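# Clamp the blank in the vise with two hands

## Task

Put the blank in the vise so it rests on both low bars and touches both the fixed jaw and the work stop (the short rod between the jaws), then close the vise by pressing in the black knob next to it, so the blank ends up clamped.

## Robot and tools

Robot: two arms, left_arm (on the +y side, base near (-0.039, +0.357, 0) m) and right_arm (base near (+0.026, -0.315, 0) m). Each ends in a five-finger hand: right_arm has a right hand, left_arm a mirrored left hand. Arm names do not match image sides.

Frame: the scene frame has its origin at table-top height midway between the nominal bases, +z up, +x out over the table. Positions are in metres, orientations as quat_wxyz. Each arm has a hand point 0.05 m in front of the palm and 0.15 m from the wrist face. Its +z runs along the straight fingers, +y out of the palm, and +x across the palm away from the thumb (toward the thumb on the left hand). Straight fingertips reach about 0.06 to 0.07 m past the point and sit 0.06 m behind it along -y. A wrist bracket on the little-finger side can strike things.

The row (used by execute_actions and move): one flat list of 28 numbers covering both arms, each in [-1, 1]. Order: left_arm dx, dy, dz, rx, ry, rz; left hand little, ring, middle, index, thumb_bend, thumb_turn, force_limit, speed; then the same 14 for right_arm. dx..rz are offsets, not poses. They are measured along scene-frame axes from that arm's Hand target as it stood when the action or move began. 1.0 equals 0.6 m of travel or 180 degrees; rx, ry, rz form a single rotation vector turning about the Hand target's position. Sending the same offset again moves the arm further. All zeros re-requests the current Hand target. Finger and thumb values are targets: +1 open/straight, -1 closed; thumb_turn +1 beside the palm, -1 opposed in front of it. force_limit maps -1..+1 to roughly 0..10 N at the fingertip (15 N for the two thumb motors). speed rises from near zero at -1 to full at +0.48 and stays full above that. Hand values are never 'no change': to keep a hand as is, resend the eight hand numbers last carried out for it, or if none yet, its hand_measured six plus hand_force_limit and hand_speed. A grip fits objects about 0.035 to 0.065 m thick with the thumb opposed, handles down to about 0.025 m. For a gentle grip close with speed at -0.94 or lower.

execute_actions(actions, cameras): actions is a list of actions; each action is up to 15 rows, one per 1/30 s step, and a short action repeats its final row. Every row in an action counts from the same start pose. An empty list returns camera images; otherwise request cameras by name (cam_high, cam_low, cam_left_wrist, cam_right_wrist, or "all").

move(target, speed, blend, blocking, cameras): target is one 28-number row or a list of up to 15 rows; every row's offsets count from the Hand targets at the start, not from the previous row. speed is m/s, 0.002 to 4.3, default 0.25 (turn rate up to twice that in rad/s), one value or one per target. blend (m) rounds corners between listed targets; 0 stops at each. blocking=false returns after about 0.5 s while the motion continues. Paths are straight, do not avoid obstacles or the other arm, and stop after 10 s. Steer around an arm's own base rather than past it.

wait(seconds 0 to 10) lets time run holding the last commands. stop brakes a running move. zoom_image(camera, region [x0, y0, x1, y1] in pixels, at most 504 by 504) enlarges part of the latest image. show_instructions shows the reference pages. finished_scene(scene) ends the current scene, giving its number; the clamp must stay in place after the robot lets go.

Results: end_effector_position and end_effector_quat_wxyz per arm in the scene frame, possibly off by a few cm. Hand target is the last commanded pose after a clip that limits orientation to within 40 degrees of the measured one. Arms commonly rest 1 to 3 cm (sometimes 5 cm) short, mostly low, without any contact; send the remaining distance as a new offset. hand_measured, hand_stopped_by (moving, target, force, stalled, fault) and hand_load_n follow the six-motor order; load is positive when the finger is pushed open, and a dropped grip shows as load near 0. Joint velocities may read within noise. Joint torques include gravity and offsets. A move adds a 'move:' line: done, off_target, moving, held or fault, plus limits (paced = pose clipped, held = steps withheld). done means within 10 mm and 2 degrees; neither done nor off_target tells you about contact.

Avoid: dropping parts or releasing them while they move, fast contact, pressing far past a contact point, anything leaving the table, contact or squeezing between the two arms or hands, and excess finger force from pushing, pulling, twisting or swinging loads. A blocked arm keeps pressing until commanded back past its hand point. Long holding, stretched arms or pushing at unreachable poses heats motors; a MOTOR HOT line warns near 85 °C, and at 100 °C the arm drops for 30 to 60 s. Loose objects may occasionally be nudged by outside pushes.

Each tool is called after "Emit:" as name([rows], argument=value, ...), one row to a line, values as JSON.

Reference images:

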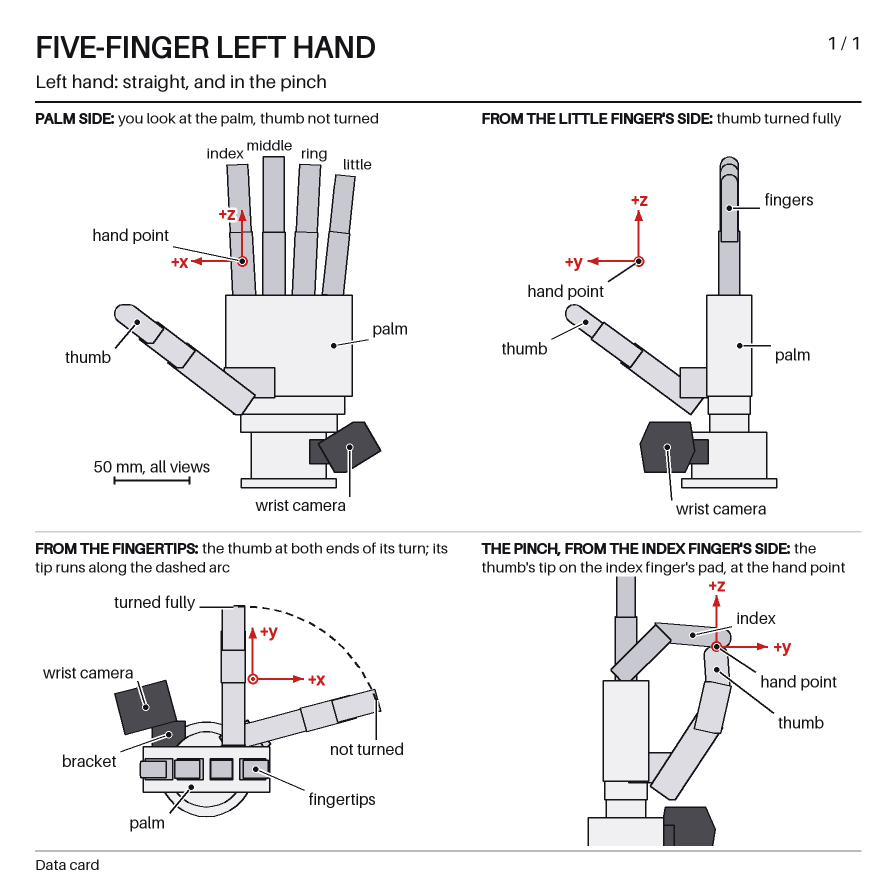

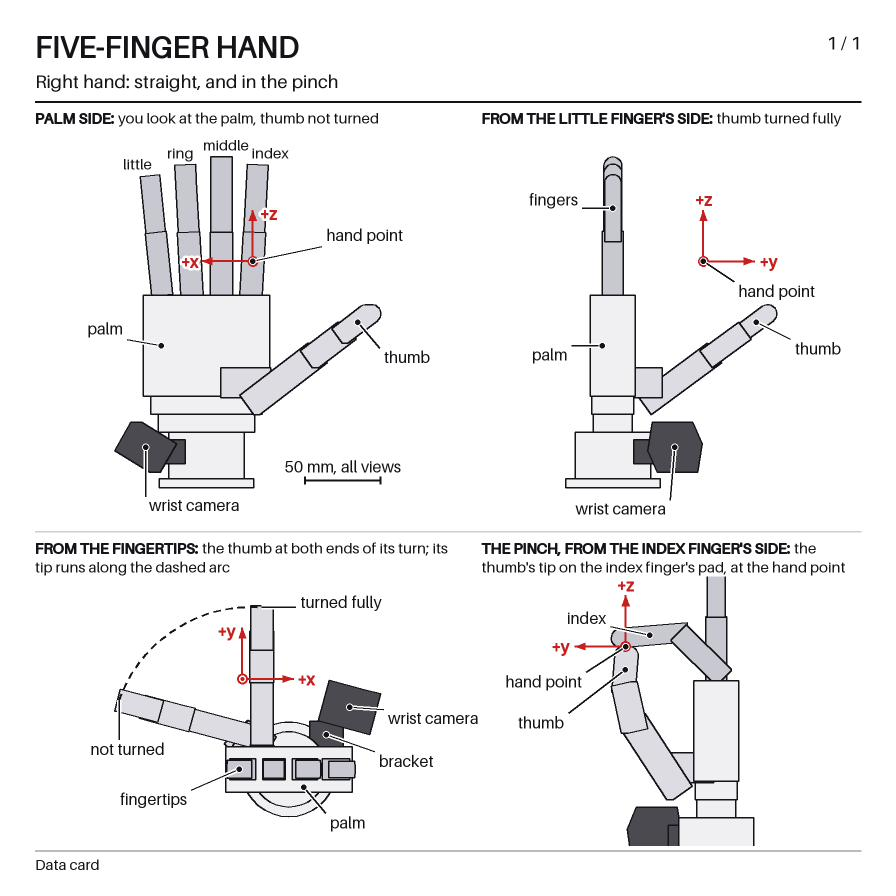

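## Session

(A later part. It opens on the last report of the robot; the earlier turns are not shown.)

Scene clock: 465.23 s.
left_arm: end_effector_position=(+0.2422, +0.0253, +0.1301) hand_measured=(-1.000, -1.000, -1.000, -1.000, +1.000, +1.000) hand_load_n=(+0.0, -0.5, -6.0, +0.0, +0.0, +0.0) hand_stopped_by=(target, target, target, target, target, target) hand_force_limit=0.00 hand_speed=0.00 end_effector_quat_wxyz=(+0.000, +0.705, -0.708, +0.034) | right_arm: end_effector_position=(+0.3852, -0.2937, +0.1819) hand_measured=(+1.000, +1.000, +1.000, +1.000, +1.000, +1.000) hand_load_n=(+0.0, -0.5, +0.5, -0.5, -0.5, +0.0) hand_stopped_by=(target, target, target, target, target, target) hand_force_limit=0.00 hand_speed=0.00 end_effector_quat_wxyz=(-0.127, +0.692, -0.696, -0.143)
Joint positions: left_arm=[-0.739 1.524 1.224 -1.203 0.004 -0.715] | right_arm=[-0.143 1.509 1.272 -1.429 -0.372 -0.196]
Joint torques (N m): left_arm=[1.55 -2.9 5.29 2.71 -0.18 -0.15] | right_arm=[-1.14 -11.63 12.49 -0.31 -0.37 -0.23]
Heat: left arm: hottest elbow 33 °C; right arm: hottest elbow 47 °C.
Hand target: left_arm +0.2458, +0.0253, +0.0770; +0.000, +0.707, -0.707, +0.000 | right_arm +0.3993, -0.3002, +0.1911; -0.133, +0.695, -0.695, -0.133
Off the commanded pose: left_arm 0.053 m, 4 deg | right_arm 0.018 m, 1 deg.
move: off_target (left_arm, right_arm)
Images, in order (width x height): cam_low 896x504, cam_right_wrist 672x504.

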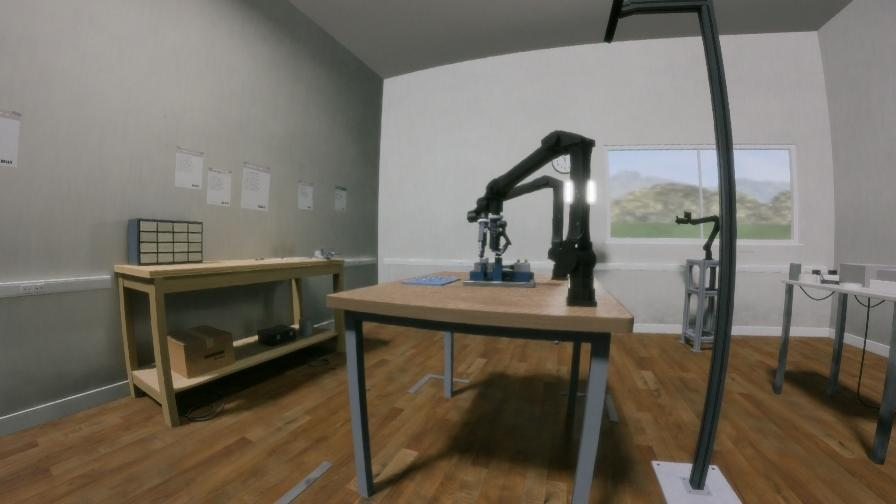

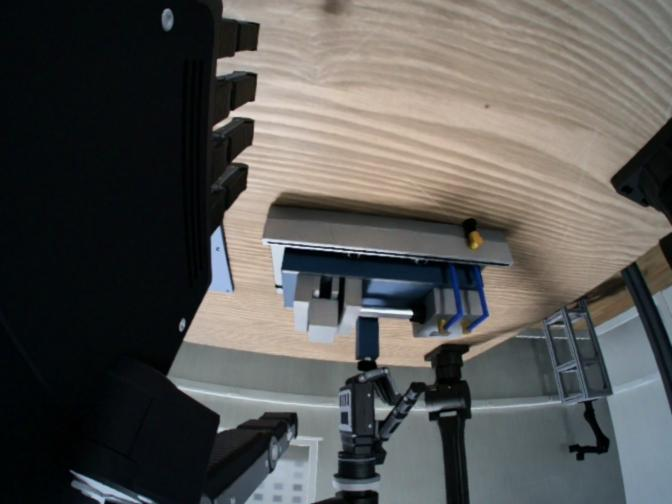

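Emit:
move(target=[0.0,0.0,-0.05,0,0,0,-1,-1,-1,-1,1,1,0,0,0,0,0,0,0,0,1,1,1,1,1,1,0,0], speed=0.04, cameras=["cam_right_wrist"])

Emit:
zoom_image(camera="cam_right_wrist", region=[280, 250, 450, 420])

Scene clock: 472.97 s.
left_arm: end_effector_position=(+0.2418, +0.0255, +0.1226) hand_measured=(-1.000, -1.000, -1.000, -1.000, +1.000, +1.000) hand_load_n=(+0.0, -1.5, -7.5, +0.0, +0.0, +0.0) hand_stopped_by=(target, target, target, target, target, target) hand_force_limit=0.00 hand_speed=0.00 end_effector_quat_wxyz=(-0.001, +0.703, -0.710, +0.050) | right_arm: end_effector_position=(+0.3852, -0.2937, +0.1819) hand_measured=(+1.000, +1.000, +1.000, +1.000, +1.000, +1.000) hand_load_n=(+0.5, +0.0, +0.0, +0.0, +0.0, +0.0) hand_stopped_by=(target, target, target, target, target, target) hand_force_limit=0.00 hand_speed=0.00 end_effector_quat_wxyz=(-0.127, +0.692, -0.696, -0.143)
Joint positions: left_arm=[-0.739 1.507 1.184 -1.148 0.006 -0.71] | right_arm=[-0.143 1.509 1.272 -1.429 -0.372 -0.196]
Joint torques (N m): left_arm=[1.61 -0.09 4.29 3.52 -0.23 -0.16] | right_arm=[-1.14 -11.63 12.49 -0.31 -0.37 -0.23]
Heat: left arm: hottest elbow 33 °C; right arm: hottest elbow 47 °C.
Hand target: left_arm +0.2456, +0.0253, +0.0470; +0.000, +0.707, -0.707, +0.000 | right_arm +0.3993, -0.3002, +0.1911; -0.133, +0.695, -0.695, -0.133
Off the commanded pose: left_arm 0.076 m, 6 deg | right_arm 0.018 m, 1 deg.
move: off_target (left_arm, right_arm)
Images, in order (width x height): cam_right_wrist 672x504.

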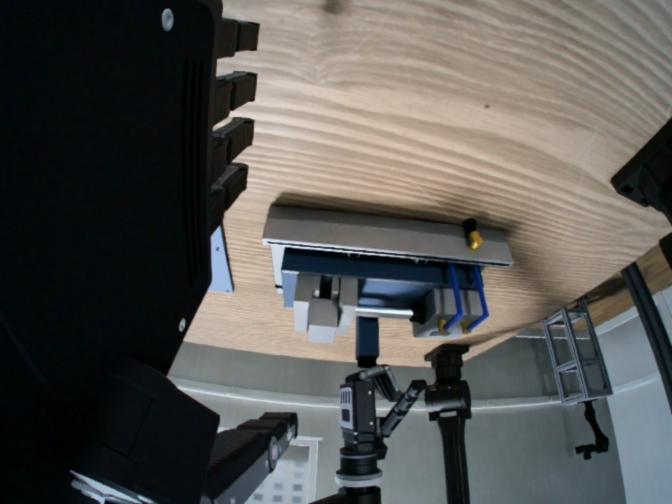

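Scaled by 2.965 from the camera's 672x504 image, which has a finer 960x720 frame.

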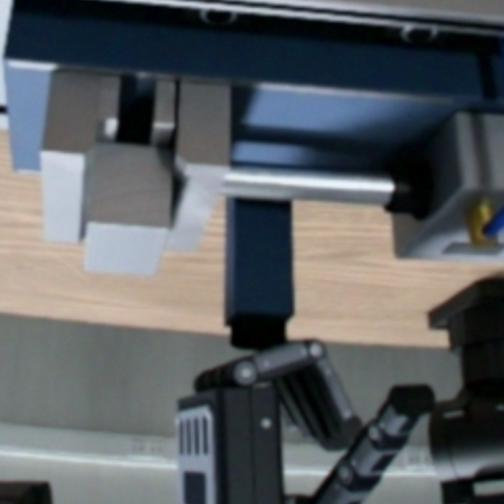

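Emit:
move(target=[0.0,0.0,0.2,0,0,0,-1,-1,-1,-1,1,1,0,0,0,0,0,0,0,0,1,1,1,1,1,1,0,0], speed=0.1, cameras=["cam_right_wrist"])

Emit:
zoom_image(camera="cam_right_wrist", region=[280, 250, 450, 420])

Scene clock: 477.90 s.
left_arm: end_effector_position=(+0.2365, +0.0314, +0.1574) hand_measured=(-1.000, -1.000, -1.000, -1.000, +1.000, +1.000) hand_load_n=(+0.0, +0.0, +0.0, +0.0, +0.0, +0.0) hand_stopped_by=(target, target, target, target, target, target) hand_force_limit=0.00 hand_speed=0.00 end_effector_quat_wxyz=(+0.002, +0.704, -0.710, -0.010) | right_arm: end_effector_position=(+0.3852, -0.2937, +0.1819) hand_measured=(+1.000, +1.000, +1.000, +1.000, +1.000, +1.000) hand_load_n=(+0.0, +0.0, +0.0, +0.0, +0.0, +0.0) hand_stopped_by=(target, target, target, target, target, target) hand_force_limit=0.00 hand_speed=0.00 end_effector_quat_wxyz=(-0.127, +0.692, -0.696, -0.143)
Joint positions: left_arm=[-0.739 1.546 1.319 -1.365 0.002 -0.71] | right_arm=[-0.143 1.509 1.272 -1.429 -0.372 -0.196]
Joint torques (N m): left_arm=[1.49 -8.94 11.03 -0.38 -0.08 -0.18] | right_arm=[-1.14 -11.63 12.48 -0.31 -0.37 -0.23]
Heat: left arm: hottest elbow 32 °C; right arm: hottest elbow 47 °C.
Hand target: left_arm +0.2457, +0.0254, +0.1671; +0.000, +0.707, -0.707, +0.000 | right_arm +0.3993, -0.3002, +0.1911; -0.133, +0.695, -0.695, -0.133
Off the commanded pose: left_arm 0.015 m, 1 deg | right_arm 0.018 m, 1 deg.
move: off_target (left_arm, right_arm)
Images, in order (width x height): cam_right_wrist 672x504.

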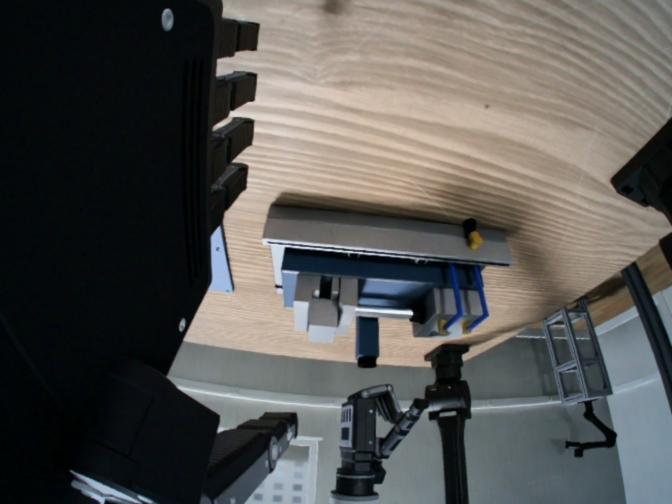

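Scaled by 2.965 from the camera's 672x504 image, which has a finer 960x720 frame.

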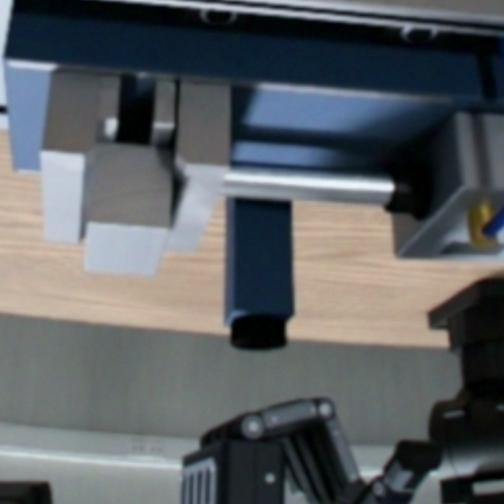

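Emit:
finished_scene(scene=1)

The scene is finished: the task was done.


## Next scene

The same job, from a new start.

Reference images:

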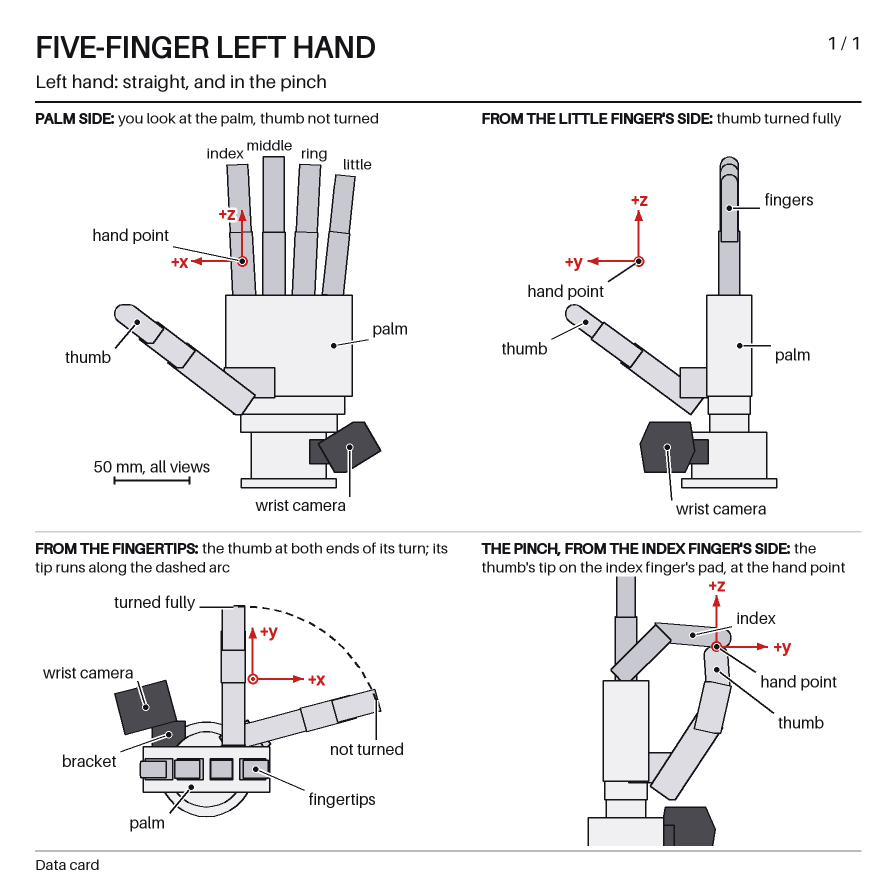

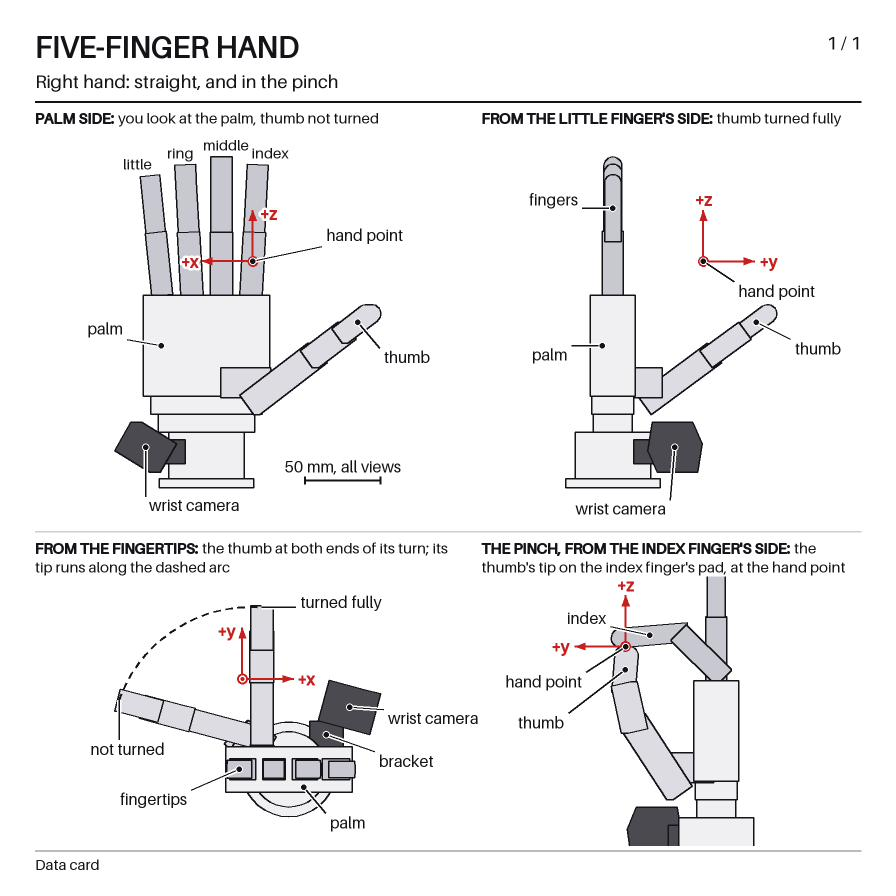

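Emit:
execute_actions(actions=[])

Scene clock: 0.00 s.
left_arm: end_effector_position=(+0.7677, +0.2220, +0.0837) hand_measured=(+1.000, +1.000, +1.000, +1.000, +1.000, +1.000) hand_load_n=(+0.0, +0.0, +0.0, +0.0, +0.0, +0.0) hand_stopped_by=(target, target, target, target, target, target) hand_force_limit=0.00 hand_speed=-0.80 end_effector_quat_wxyz=(+0.730, +0.365, +0.572, -0.088) | right_arm: end_effector_position=(+0.4923, -0.4184, +0.1432) hand_measured=(+1.000, +1.000, +1.000, +1.000, +1.000, +1.000) hand_load_n=(+0.0, +0.0, +0.0, +0.0, +0.0, +0.0) hand_stopped_by=(target, target, target, target, target, target) hand_force_limit=0.00 hand_speed=-0.80 end_effector_quat_wxyz=(+0.498, -0.373, +0.608, -0.493)
Joint positions: left_arm=[-0.122 2.282 1.334 1.044 0.583 1.966] | right_arm=[-0.32 1.328 0.358 0.951 -0.132 0.239]
Joint velocities: within noise
Joint torques (N m): no reading
Heat: left arm: hottest shoulder 29 °C; right arm: hottest elbow 33 °C.
Hand target: left_arm +0.7716, +0.2216, +0.0871; +0.733, +0.365, +0.567, -0.086 | right_arm +0.4987, -0.4208, +0.1524; +0.503, -0.370, +0.602, -0.499

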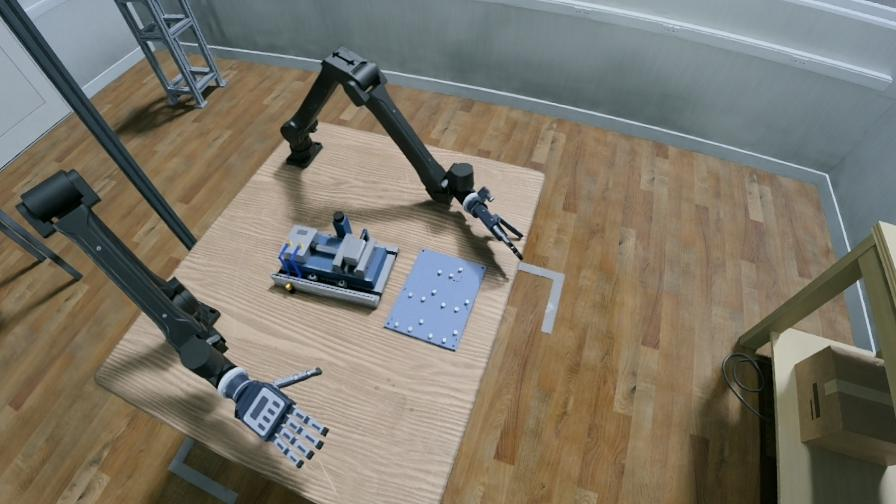

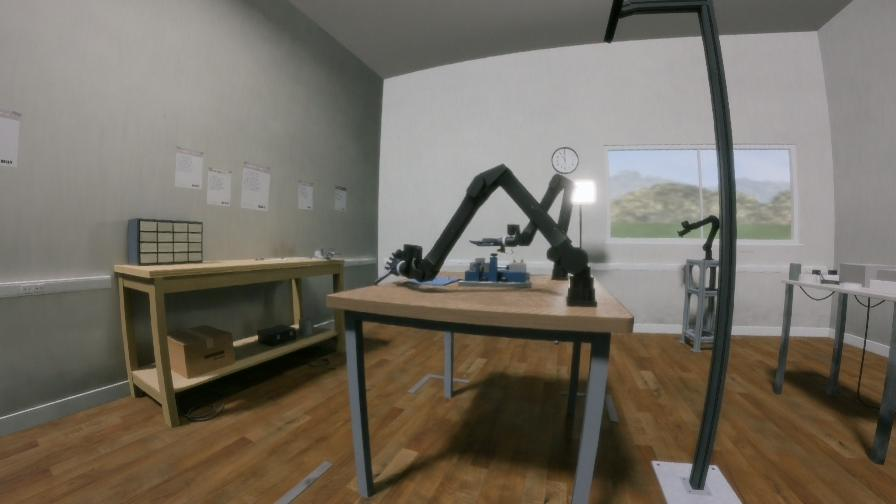

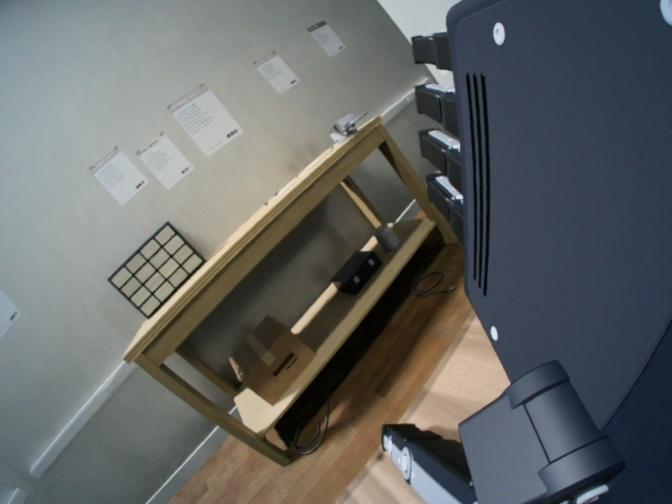

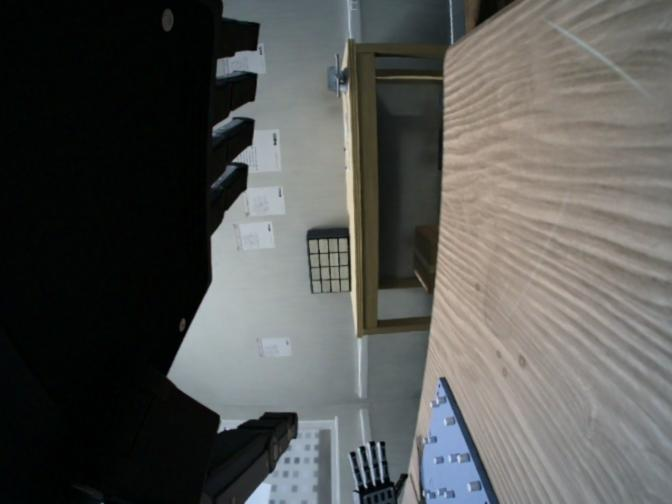

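Emit:
zoom_image(camera="cam_high", region=[260, 200, 420, 320])

Emit:
zoom_image(camera="cam_low", region=[440, 230, 550, 300])

Scaled by 3.150.

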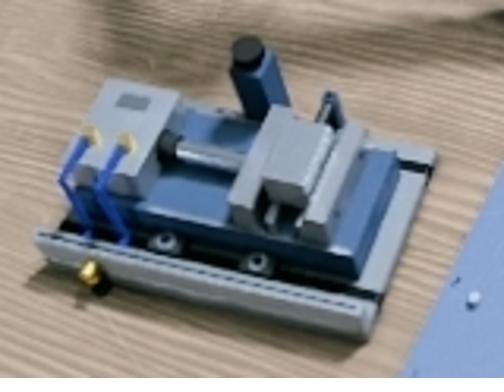

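Scaled by 4.582.

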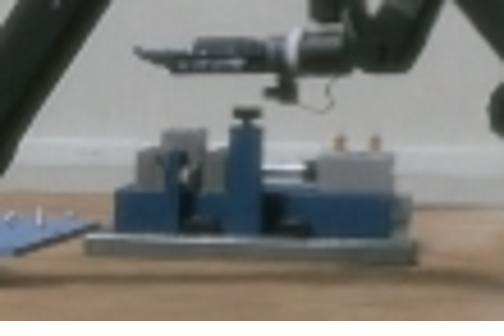

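Emit:
move([
  [0,0,0.2,0,0,0,1,1,1,1,1,1,0,0,0,0,0.15,0,0,0,1,1,1,1,1,1,0,0],
  [-0.37,0.13,0.355,-0.605,0.2365,0.109,1,1,1,1,1,1,0,0,-0.08,0,0.17,0.09,0.475,0.21,1,1,1,1,1,1,0,0],
  [-0.82,-0.05,0.305,-0.42,0.532,0.605,1,1,1,1,1,1,0,0,-0.165,0.2,0.063,0.09,0.475,0.21,1,1,1,1,1,1,0,0],
], speed=0.4, blend=[0.05, 0.05, 0], cameras=["cam_right_wrist","cam_high","cam_left_wrist"])

Emit:
zoom_image(camera="cam_right_wrist", region=[220, 200, 520, 430])

Scene clock: 57.87 s.
left_arm: end_effector_position=(+0.2717, +0.1975, +0.2587) hand_measured=(+1.000, +1.000, +1.000, +1.000, +1.000, +1.000) hand_load_n=(+0.0, +0.0, +0.0, +0.0, +0.0, +0.0) hand_stopped_by=(target, target, target, target, target, target) hand_force_limit=0.00 hand_speed=0.00 end_effector_quat_wxyz=(+0.005, +0.705, -0.709, -0.011) | right_arm: end_effector_position=(+0.4000, -0.3036, +0.1901) hand_measured=(+1.000, +1.000, +1.000, +1.000, +1.000, +1.000) hand_load_n=(+0.0, +0.0, +0.0, +0.0, +0.0, +0.0) hand_stopped_by=(target, target, target, target, target, target) hand_force_limit=0.00 hand_speed=0.00 end_effector_quat_wxyz=(-0.130, +0.695, -0.694, -0.136)
Joint positions: left_arm=[-0.353 1.381 1.408 -1.622 0 -0.327] | right_arm=[-0.157 1.538 1.33 -1.45 -0.368 -0.218]
Joint torques (N m): left_arm=[0.73 -6.48 11.56 -0.31 0.01 -0.23] | right_arm=[-0.09 -14.27 7.92 0.73 -0.53 -0.04]
Heat: left arm: hottest shoulder 34 °C; right arm: hottest elbow 38 °C.
Hand target: left_arm +0.2797, +0.1916, +0.2701; +0.000, +0.707, -0.707, +0.000 | right_arm +0.3997, -0.3007, +0.1901; -0.133, +0.694, -0.695, -0.132
Off the commanded pose: left_arm 0.015 m, 1 deg | right_arm 0.003 m, 1 deg.
move: off_target (left_arm)
Images, in order (width x height): cam_high 896x504, cam_left_wrist 672x504, cam_right_wrist 672x504.

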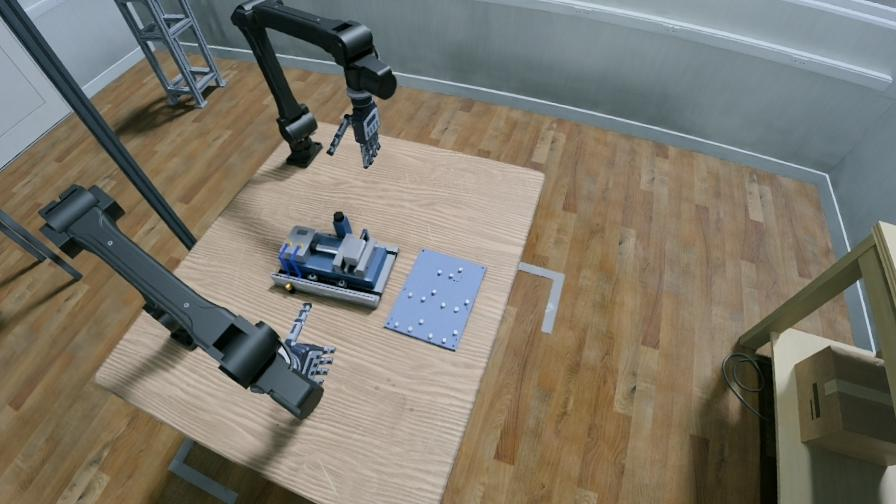

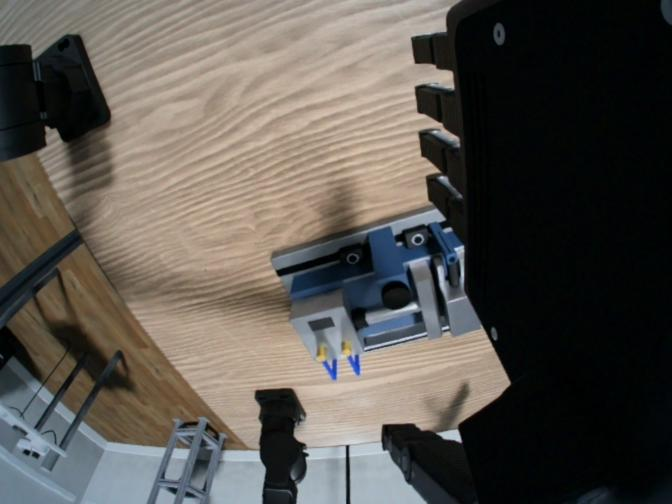

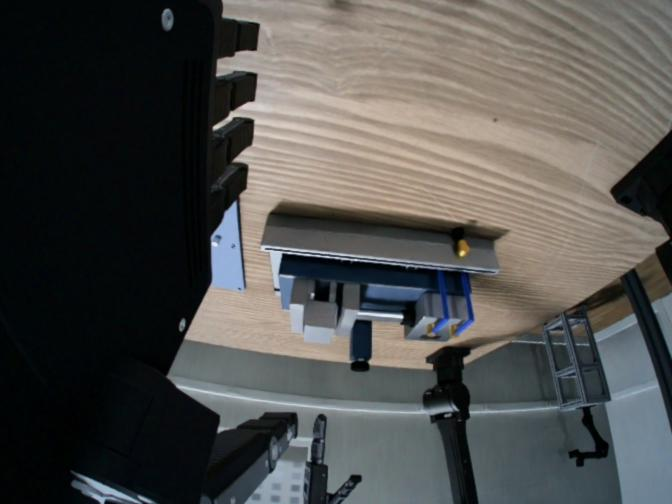

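Scaled by 1.680 from the camera's 672x504 image, which has a finer 960x720 frame.

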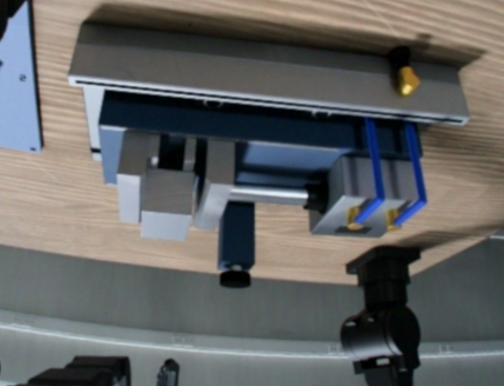

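Emit:
zoom_image(camera="cam_left_wrist", region=[260, 190, 520, 390])

Emit:
zoom_image(camera="cam_right_wrist", region=[280, 260, 400, 380])

Scaled by 1.938 from the camera's 672x504 image, which has a finer 960x720 frame.

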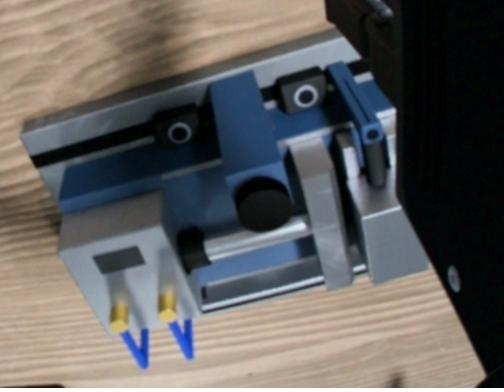

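Scaled by 4.200 from the camera's 672x504 image, which has a finer 960x720 frame.

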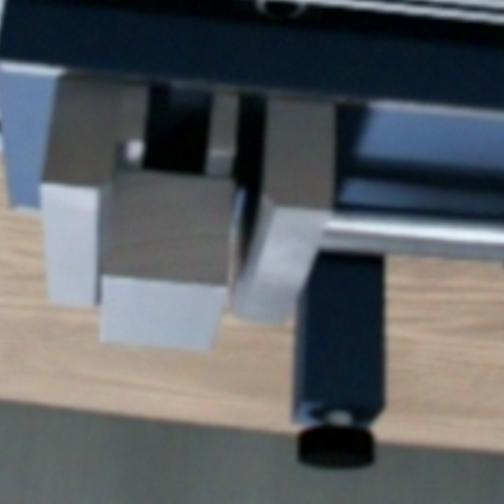

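Emit:
zoom_image(camera="cam_left_wrist", region=[400, 220, 500, 350])

Scaled by 3.877 from the camera's 672x504 image, which has a finer 960x720 frame.

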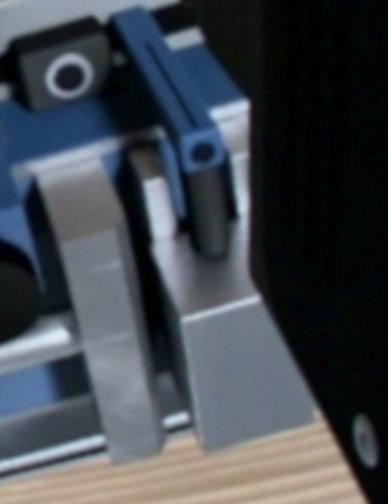

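Emit:
move([
  [-0.025,-0.04,-0.08,0,0,0,-1,-1,-1,-1,1,1,0,0,-0.104,0.25,0.0,0,0,0,1,1,1,1,1,1,0,0],
  [-0.025,-0.04,-0.1,0,0,0,-1,-1,-1,-1,1,1,0,0,-0.104,0.33,-0.042,0,0,0,1,1,1,1,1,1,0,0],
], speed=[0.25,0.15], blend=[0.02,0], cameras=["cam_right_wrist"])

Emit:
zoom_image(camera="cam_right_wrist", region=[220, 150, 440, 350])

Scene clock: 127.87 s.
left_arm: end_effector_position=(+0.2634, +0.1717, +0.2099) hand_measured=(-1.000, -1.000, -1.000, -1.000, +1.000, +1.000) hand_load_n=(+0.0, +0.0, +0.0, +0.0, +0.0, +0.0) hand_stopped_by=(target, target, target, target, target, target) hand_force_limit=0.00 hand_speed=0.00 end_effector_quat_wxyz=(+0.002, +0.705, -0.709, -0.005) | right_arm: end_effector_position=(+0.3364, -0.1036, +0.1714) hand_measured=(+1.000, +1.000, +1.000, +1.000, +1.000, +1.000) hand_load_n=(+0.0, +0.0, +0.0, +0.0, +0.0, +0.0) hand_stopped_by=(target, target, target, target, target, target) hand_force_limit=0.00 hand_speed=0.00 end_effector_quat_wxyz=(-0.136, +0.698, -0.691, -0.131)
Joint positions: left_arm=[-0.421 1.381 1.282 -1.484 0 -0.397] | right_arm=[0.336 1.36 1.093 -1.183 -0.362 0.307]
Joint torques (N m): left_arm=[0.62 -7.12 8.43 0.44 0 -0.23] | right_arm=[-0.5 -9.93 8.23 1.24 -0.36 -0.02]
Heat: left arm: hottest elbow 37 °C; right arm: hottest elbow 41 °C.
Hand target: left_arm +0.2646, +0.1676, +0.2102; +0.000, +0.707, -0.708, +0.000 | right_arm +0.3373, -0.1028, +0.1649; -0.133, +0.694, -0.695, -0.132
Off the commanded pose: left_arm 0.004 m, 1 deg | right_arm 0.007 m, 1 deg.
move: done
Images, in order (width x height): cam_right_wrist 672x504.

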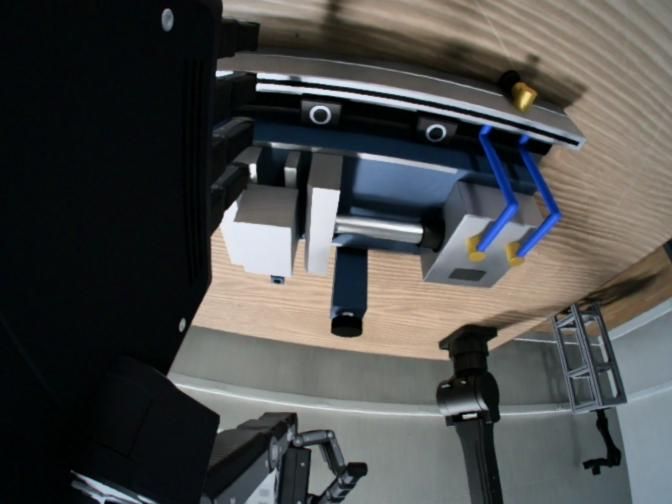

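Scaled by 2.291 from the camera's 672x504 image, which has a finer 960x720 frame.

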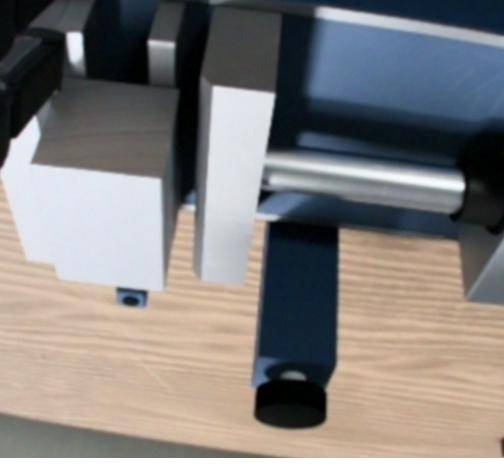

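Emit:
move([
  [0,0,0,0,0,0,-1,-1,-1,-1,1,1,0,0,-0.016,0.02,-0.015,0,0,0,1,1,1,1,1,1,0,0],
  [0,0,0,0,0,0,-1,-1,-1,-1,1,1,0,0,-0.016,0.07,-0.015,0,0,0,1,1,1,1,1,1,0,0],
], speed=[0.1,0.04], cameras=["cam_right_wrist"])

Emit:
zoom_image(camera="cam_right_wrist", region=[200, 120, 400, 320])

Scene clock: 141.47 s.
left_arm: end_effector_position=(+0.2634, +0.1717, +0.2099) hand_measured=(-1.000, -1.000, -1.000, -1.000, +1.000, +1.000) hand_load_n=(+0.0, +0.0, +0.0, +0.0, +0.0, +0.0) hand_stopped_by=(target, target, target, target, target, target) hand_force_limit=0.00 hand_speed=0.00 end_effector_quat_wxyz=(+0.002, +0.705, -0.709, -0.005) | right_arm: end_effector_position=(+0.3242, -0.0731, +0.1565) hand_measured=(+1.000, +1.000, +1.000, +1.000, +1.000, +1.000) hand_load_n=(+0.0, +0.0, +0.0, -0.5, -0.5, +0.0) hand_stopped_by=(target, target, target, target, target, target) hand_force_limit=0.00 hand_speed=0.00 end_effector_quat_wxyz=(-0.127, +0.691, -0.700, -0.128)
Joint positions: left_arm=[-0.421 1.381 1.282 -1.484 0 -0.397] | right_arm=[0.425 1.365 1.059 -1.123 -0.335 0.421]
Joint torques (N m): left_arm=[0.62 -7.12 8.43 0.44 0 -0.24] | right_arm=[1.26 -9.17 9.87 1.52 -0.82 -0.03]
Heat: left arm: hottest elbow 35 °C; right arm: hottest elbow 40 °C.
Hand target: left_arm +0.2646, +0.1676, +0.2102; +0.000, +0.707, -0.708, +0.000 | right_arm +0.3277, -0.0607, +0.1560; -0.133, +0.694, -0.695, -0.132
Off the commanded pose: left_arm 0.004 m, 1 deg | right_arm 0.013 m, 1 deg.
move: off_target (right_arm)
Images, in order (width x height): cam_right_wrist 672x504.

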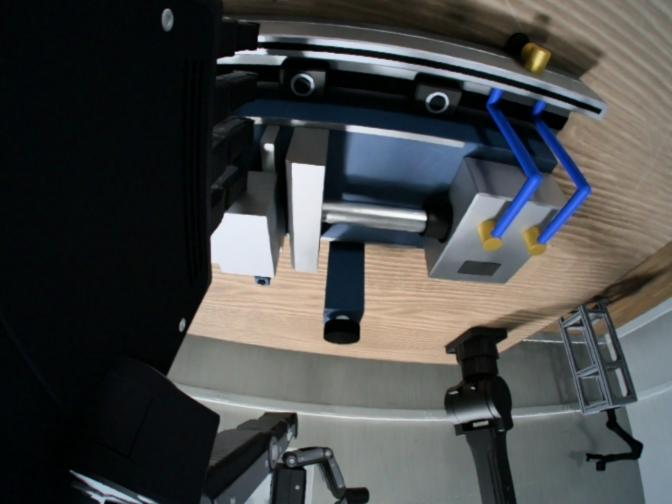

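Scaled by 2.520 from the camera's 672x504 image, which has a finer 960x720 frame.

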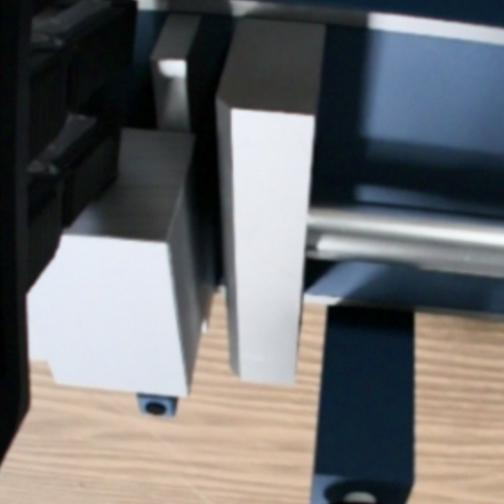

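Emit:
move(target=[0,0,0,0,0,0,-1,-1,-1,-1,1,1,0,0,0.0,0.03,0,0,0,0,1,1,1,1,1,1,0,0], speed=0.04, cameras=["cam_right_wrist"])

Emit:
zoom_image(camera="cam_right_wrist", region=[200, 120, 400, 320])

Scene clock: 150.77 s.
left_arm: end_effector_position=(+0.2634, +0.1717, +0.2099) hand_measured=(-1.000, -1.000, -1.000, -1.000, +1.000, +1.000) hand_load_n=(+0.5, +0.0, +0.0, +0.0, +0.0, +0.0) hand_stopped_by=(target, target, target, target, target, target) hand_force_limit=0.00 hand_speed=0.00 end_effector_quat_wxyz=(+0.002, +0.705, -0.709, -0.005) | right_arm: end_effector_position=(+0.3242, -0.0691, +0.1519) hand_measured=(+1.000, +1.000, +1.000, +1.000, +1.000, +1.000) hand_load_n=(+0.0, +0.0, +0.0, +0.0, +0.0, +0.0) hand_stopped_by=(target, target, target, target, target, target) hand_force_limit=0.00 hand_speed=0.00 end_effector_quat_wxyz=(-0.117, +0.682, -0.712, -0.121)
Joint positions: left_arm=[-0.421 1.381 1.282 -1.484 0 -0.397] | right_arm=[0.442 1.373 1.059 -1.12 -0.309 0.464]
Joint torques (N m): left_arm=[0.62 -7.12 8.43 0.46 0 -0.24] | right_arm=[3.08 -8.64 10.99 1.95 -1.56 -0.03]
Heat: left arm: hottest elbow 34 °C; right arm: hottest elbow 40 °C.
Hand target: left_arm +0.2646, +0.1676, +0.2102; +0.000, +0.707, -0.708, +0.000 | right_arm +0.3277, -0.0428, +0.1559; -0.133, +0.694, -0.695, -0.132
Off the commanded pose: left_arm 0.004 m, 1 deg | right_arm 0.027 m, 3 deg.
move: off_target (right_arm)
Images, in order (width x height): cam_right_wrist 672x504.

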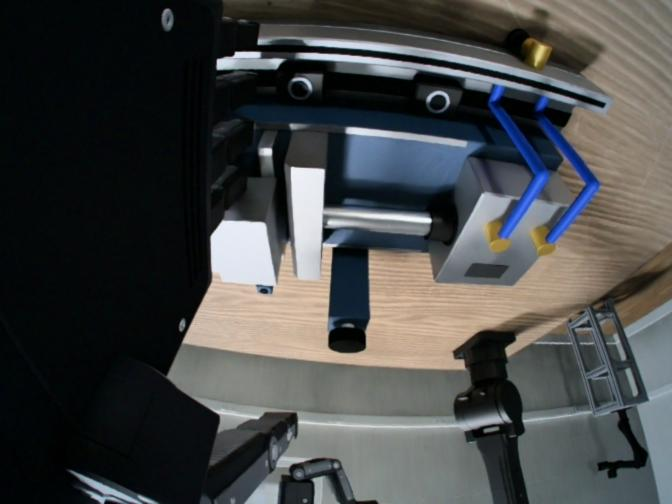

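Scaled by 2.520 from the camera's 672x504 image, which has a finer 960x720 frame.

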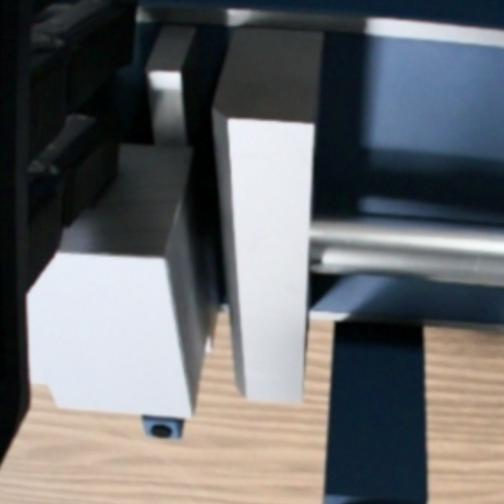

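Emit:
move([
  [0,0,0,0,0,0,-1,-1,-1,-1,1,1,0,0,0.0,-0.18,0.01,0,0,0,1,1,1,1,1,1,0,0],
  [0.006,-0.216,-0.075,0,0,0,-1,-1,-1,-1,1,1,0,0,0.12,-0.429,0.057,0,0,0,1,1,1,1,1,1,0,0],
], speed=[0.15,0.25], blend=[0.02,0], cameras=["cam_right_wrist"])

Emit:
zoom_image(camera="cam_right_wrist", region=[280, 250, 450, 420])

Scene clock: 164.83 s.
left_arm: end_effector_position=(+0.2549, +0.0485, +0.1558) hand_measured=(-1.000, -1.000, -1.000, -1.000, +1.000, +1.000) hand_load_n=(+0.0, +0.0, +0.0, +0.0, +0.0, +0.0) hand_stopped_by=(target, target, target, target, target, target) hand_force_limit=0.00 hand_speed=0.00 end_effector_quat_wxyz=(+0.003, +0.702, -0.712, -0.018) | right_arm: end_effector_position=(+0.3861, -0.2991, +0.1785) hand_measured=(+1.000, +1.000, +1.000, +1.000, +1.000, +1.000) hand_load_n=(+0.0, +0.0, +0.0, +0.0, +0.0, +0.0) hand_stopped_by=(target, target, target, target, target, target) hand_force_limit=0.00 hand_speed=0.00 end_effector_quat_wxyz=(-0.126, +0.686, -0.702, -0.143)
Joint positions: left_arm=[-0.683 1.567 1.337 -1.378 0.002 -0.651] | right_arm=[-0.157 1.516 1.269 -1.424 -0.37 -0.195]
Joint torques (N m): left_arm=[1.38 -8.88 11.3 0.25 -0.06 -0.24] | right_arm=[0.03 -11.99 12.52 -0.35 -0.47 -0.23]
Heat: left arm: hottest elbow 33 °C; right arm: hottest elbow 41 °C.
Hand target: left_arm +0.2682, +0.0380, +0.1650; +0.000, +0.707, -0.708, +0.000 | right_arm +0.3997, -0.3001, +0.1901; -0.133, +0.694, -0.695, -0.132
Off the commanded pose: left_arm 0.019 m, 2 deg | right_arm 0.018 m, 2 deg.
move: off_target (left_arm, right_arm)
Images, in order (width x height): cam_right_wrist 672x504.

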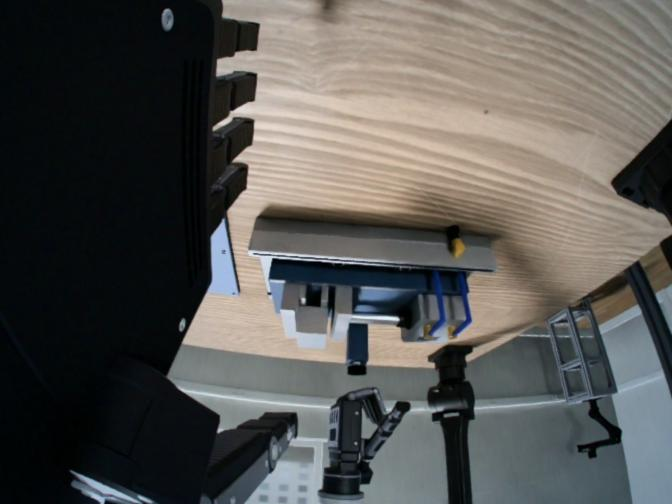

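Scaled by 2.965 from the camera's 672x504 image, which has a finer 960x720 frame.

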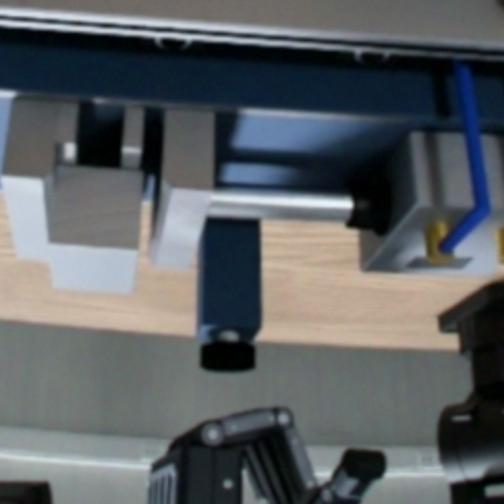

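Emit:
move(target=[0.0,-0.014,-0.02,0,0,0,-1,-1,-1,-1,1,1,0,0,0,0,0,0,0,0,1,1,1,1,1,1,0,0], speed=0.08, cameras=["cam_right_wrist"])

Emit:
zoom_image(camera="cam_right_wrist", region=[280, 250, 450, 420])

Scene clock: 172.00 s.
left_arm: end_effector_position=(+0.2593, +0.0418, +0.1499) hand_measured=(-1.000, -1.000, -1.000, -1.000, +1.000, +1.000) hand_load_n=(+0.0, +0.0, +0.0, +0.0, +0.0, +0.0) hand_stopped_by=(target, target, target, target, target, target) hand_force_limit=0.00 hand_speed=0.00 end_effector_quat_wxyz=(+0.002, +0.706, -0.708, -0.012) | right_arm: end_effector_position=(+0.3861, -0.2992, +0.1785) hand_measured=(+1.000, +1.000, +1.000, +1.000, +1.000, +1.000) hand_load_n=(+0.0, +0.0, +0.0, +0.0, +0.0, +0.0) hand_stopped_by=(target, target, target, target, target, target) hand_force_limit=0.00 hand_speed=0.00 end_effector_quat_wxyz=(-0.126, +0.687, -0.702, -0.143)
Joint positions: left_arm=[-0.688 1.579 1.337 -1.353 0.002 -0.665] | right_arm=[-0.157 1.516 1.269 -1.424 -0.37 -0.196]
Joint torques (N m): left_arm=[0.5 -8.47 10.69 0.42 -0.06 -0.25] | right_arm=[0.03 -11.93 12.52 -0.35 -0.47 -0.23]
Heat: left arm: hottest elbow 34 °C; right arm: hottest elbow 44 °C.
Hand target: left_arm +0.2681, +0.0297, +0.1530; +0.000, +0.707, -0.708, +0.000 | right_arm +0.3997, -0.3001, +0.1901; -0.133, +0.694, -0.695, -0.132
Off the commanded pose: left_arm 0.015 m, 1 deg | right_arm 0.018 m, 2 deg.
move: off_target (left_arm, right_arm)
Images, in order (width x height): cam_right_wrist 672x504.

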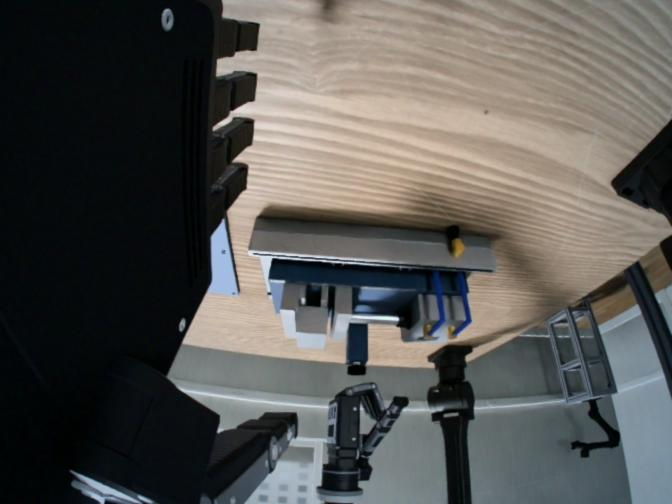

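Scaled by 2.965 from the camera's 672x504 image, which has a finer 960x720 frame.

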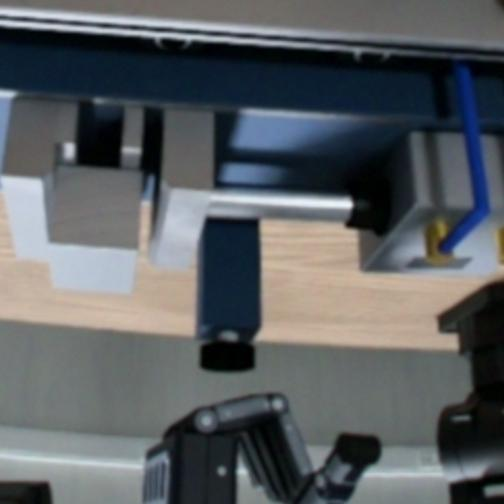

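Emit:
move([
  [-0.003,0.0,-0.055,0,0,0,-1,-1,-1,-1,1,1,0,0,0,0,0,0,0,0,1,1,1,1,1,1,0,0],
  [-0.003,0.0,-0.12,0,0,0,-1,-1,-1,-1,1,1,0,0,0,0,0,0,0,0,1,1,1,1,1,1,0,0],
], speed=0.04, cameras=["cam_right_wrist"])

Emit:
zoom_image(camera="cam_right_wrist", region=[280, 250, 450, 420])

Scene clock: 180.67 s.
left_arm: end_effector_position=(+0.2673, +0.0346, +0.1270) hand_measured=(-1.000, -1.000, -1.000, -1.000, +1.000, +1.000) hand_load_n=(+0.0, -5.5, +0.0, +0.0, +0.0, +0.0) hand_stopped_by=(target, target, target, target, target, target) hand_force_limit=0.00 hand_speed=0.00 end_effector_quat_wxyz=(-0.002, +0.706, -0.708, +0.028) | right_arm: end_effector_position=(+0.3861, -0.2992, +0.1785) hand_measured=(+1.000, +1.000, +1.000, +1.000, +1.000, +1.000) hand_load_n=(+0.0, +0.0, +0.0, +0.0, +0.0, +0.0) hand_stopped_by=(target, target, target, target, target, target) hand_force_limit=0.00 hand_speed=0.00 end_effector_quat_wxyz=(-0.126, +0.687, -0.702, -0.143)
Joint positions: left_arm=[-0.69 1.567 1.266 -1.214 0.002 -0.667] | right_arm=[-0.157 1.516 1.269 -1.424 -0.37 -0.196]
Joint torques (N m): left_arm=[0.5 -4.31 5.63 2.47 -0.1 -0.24] | right_arm=[0.03 -11.93 12.52 -0.35 -0.47 -0.23]
Heat: left arm: hottest elbow 34 °C; right arm: hottest elbow 46 °C.
Hand target: left_arm +0.2664, +0.0296, +0.0811; +0.000, +0.707, -0.707, +0.000 | right_arm +0.3997, -0.3001, +0.1901; -0.133, +0.694, -0.695, -0.132
Off the commanded pose: left_arm 0.046 m, 3 deg | right_arm 0.018 m, 2 deg.
move: off_target (left_arm, right_arm)
Images, in order (width x height): cam_right_wrist 672x504.

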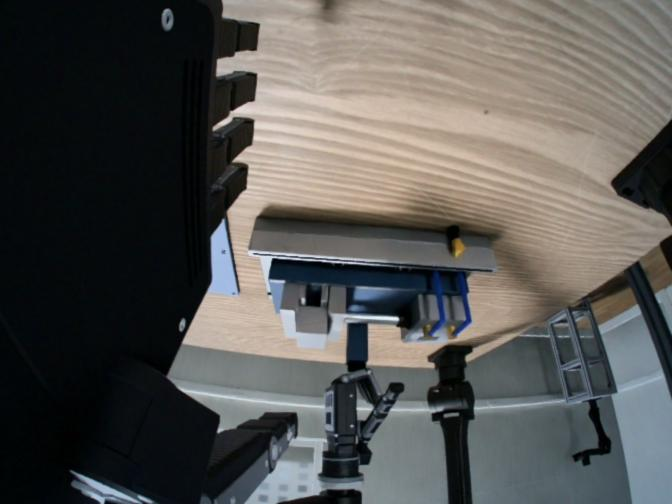

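Scaled by 2.965 from the camera's 672x504 image, which has a finer 960x720 frame.

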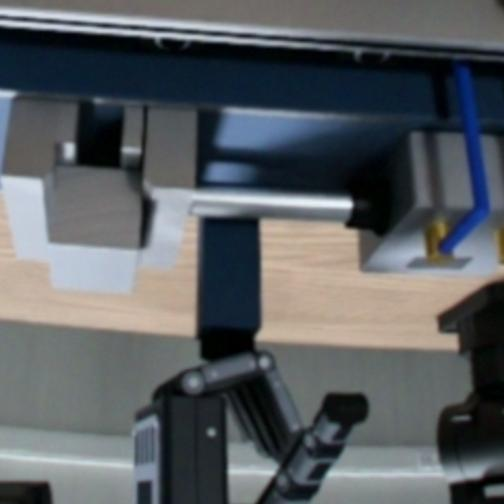

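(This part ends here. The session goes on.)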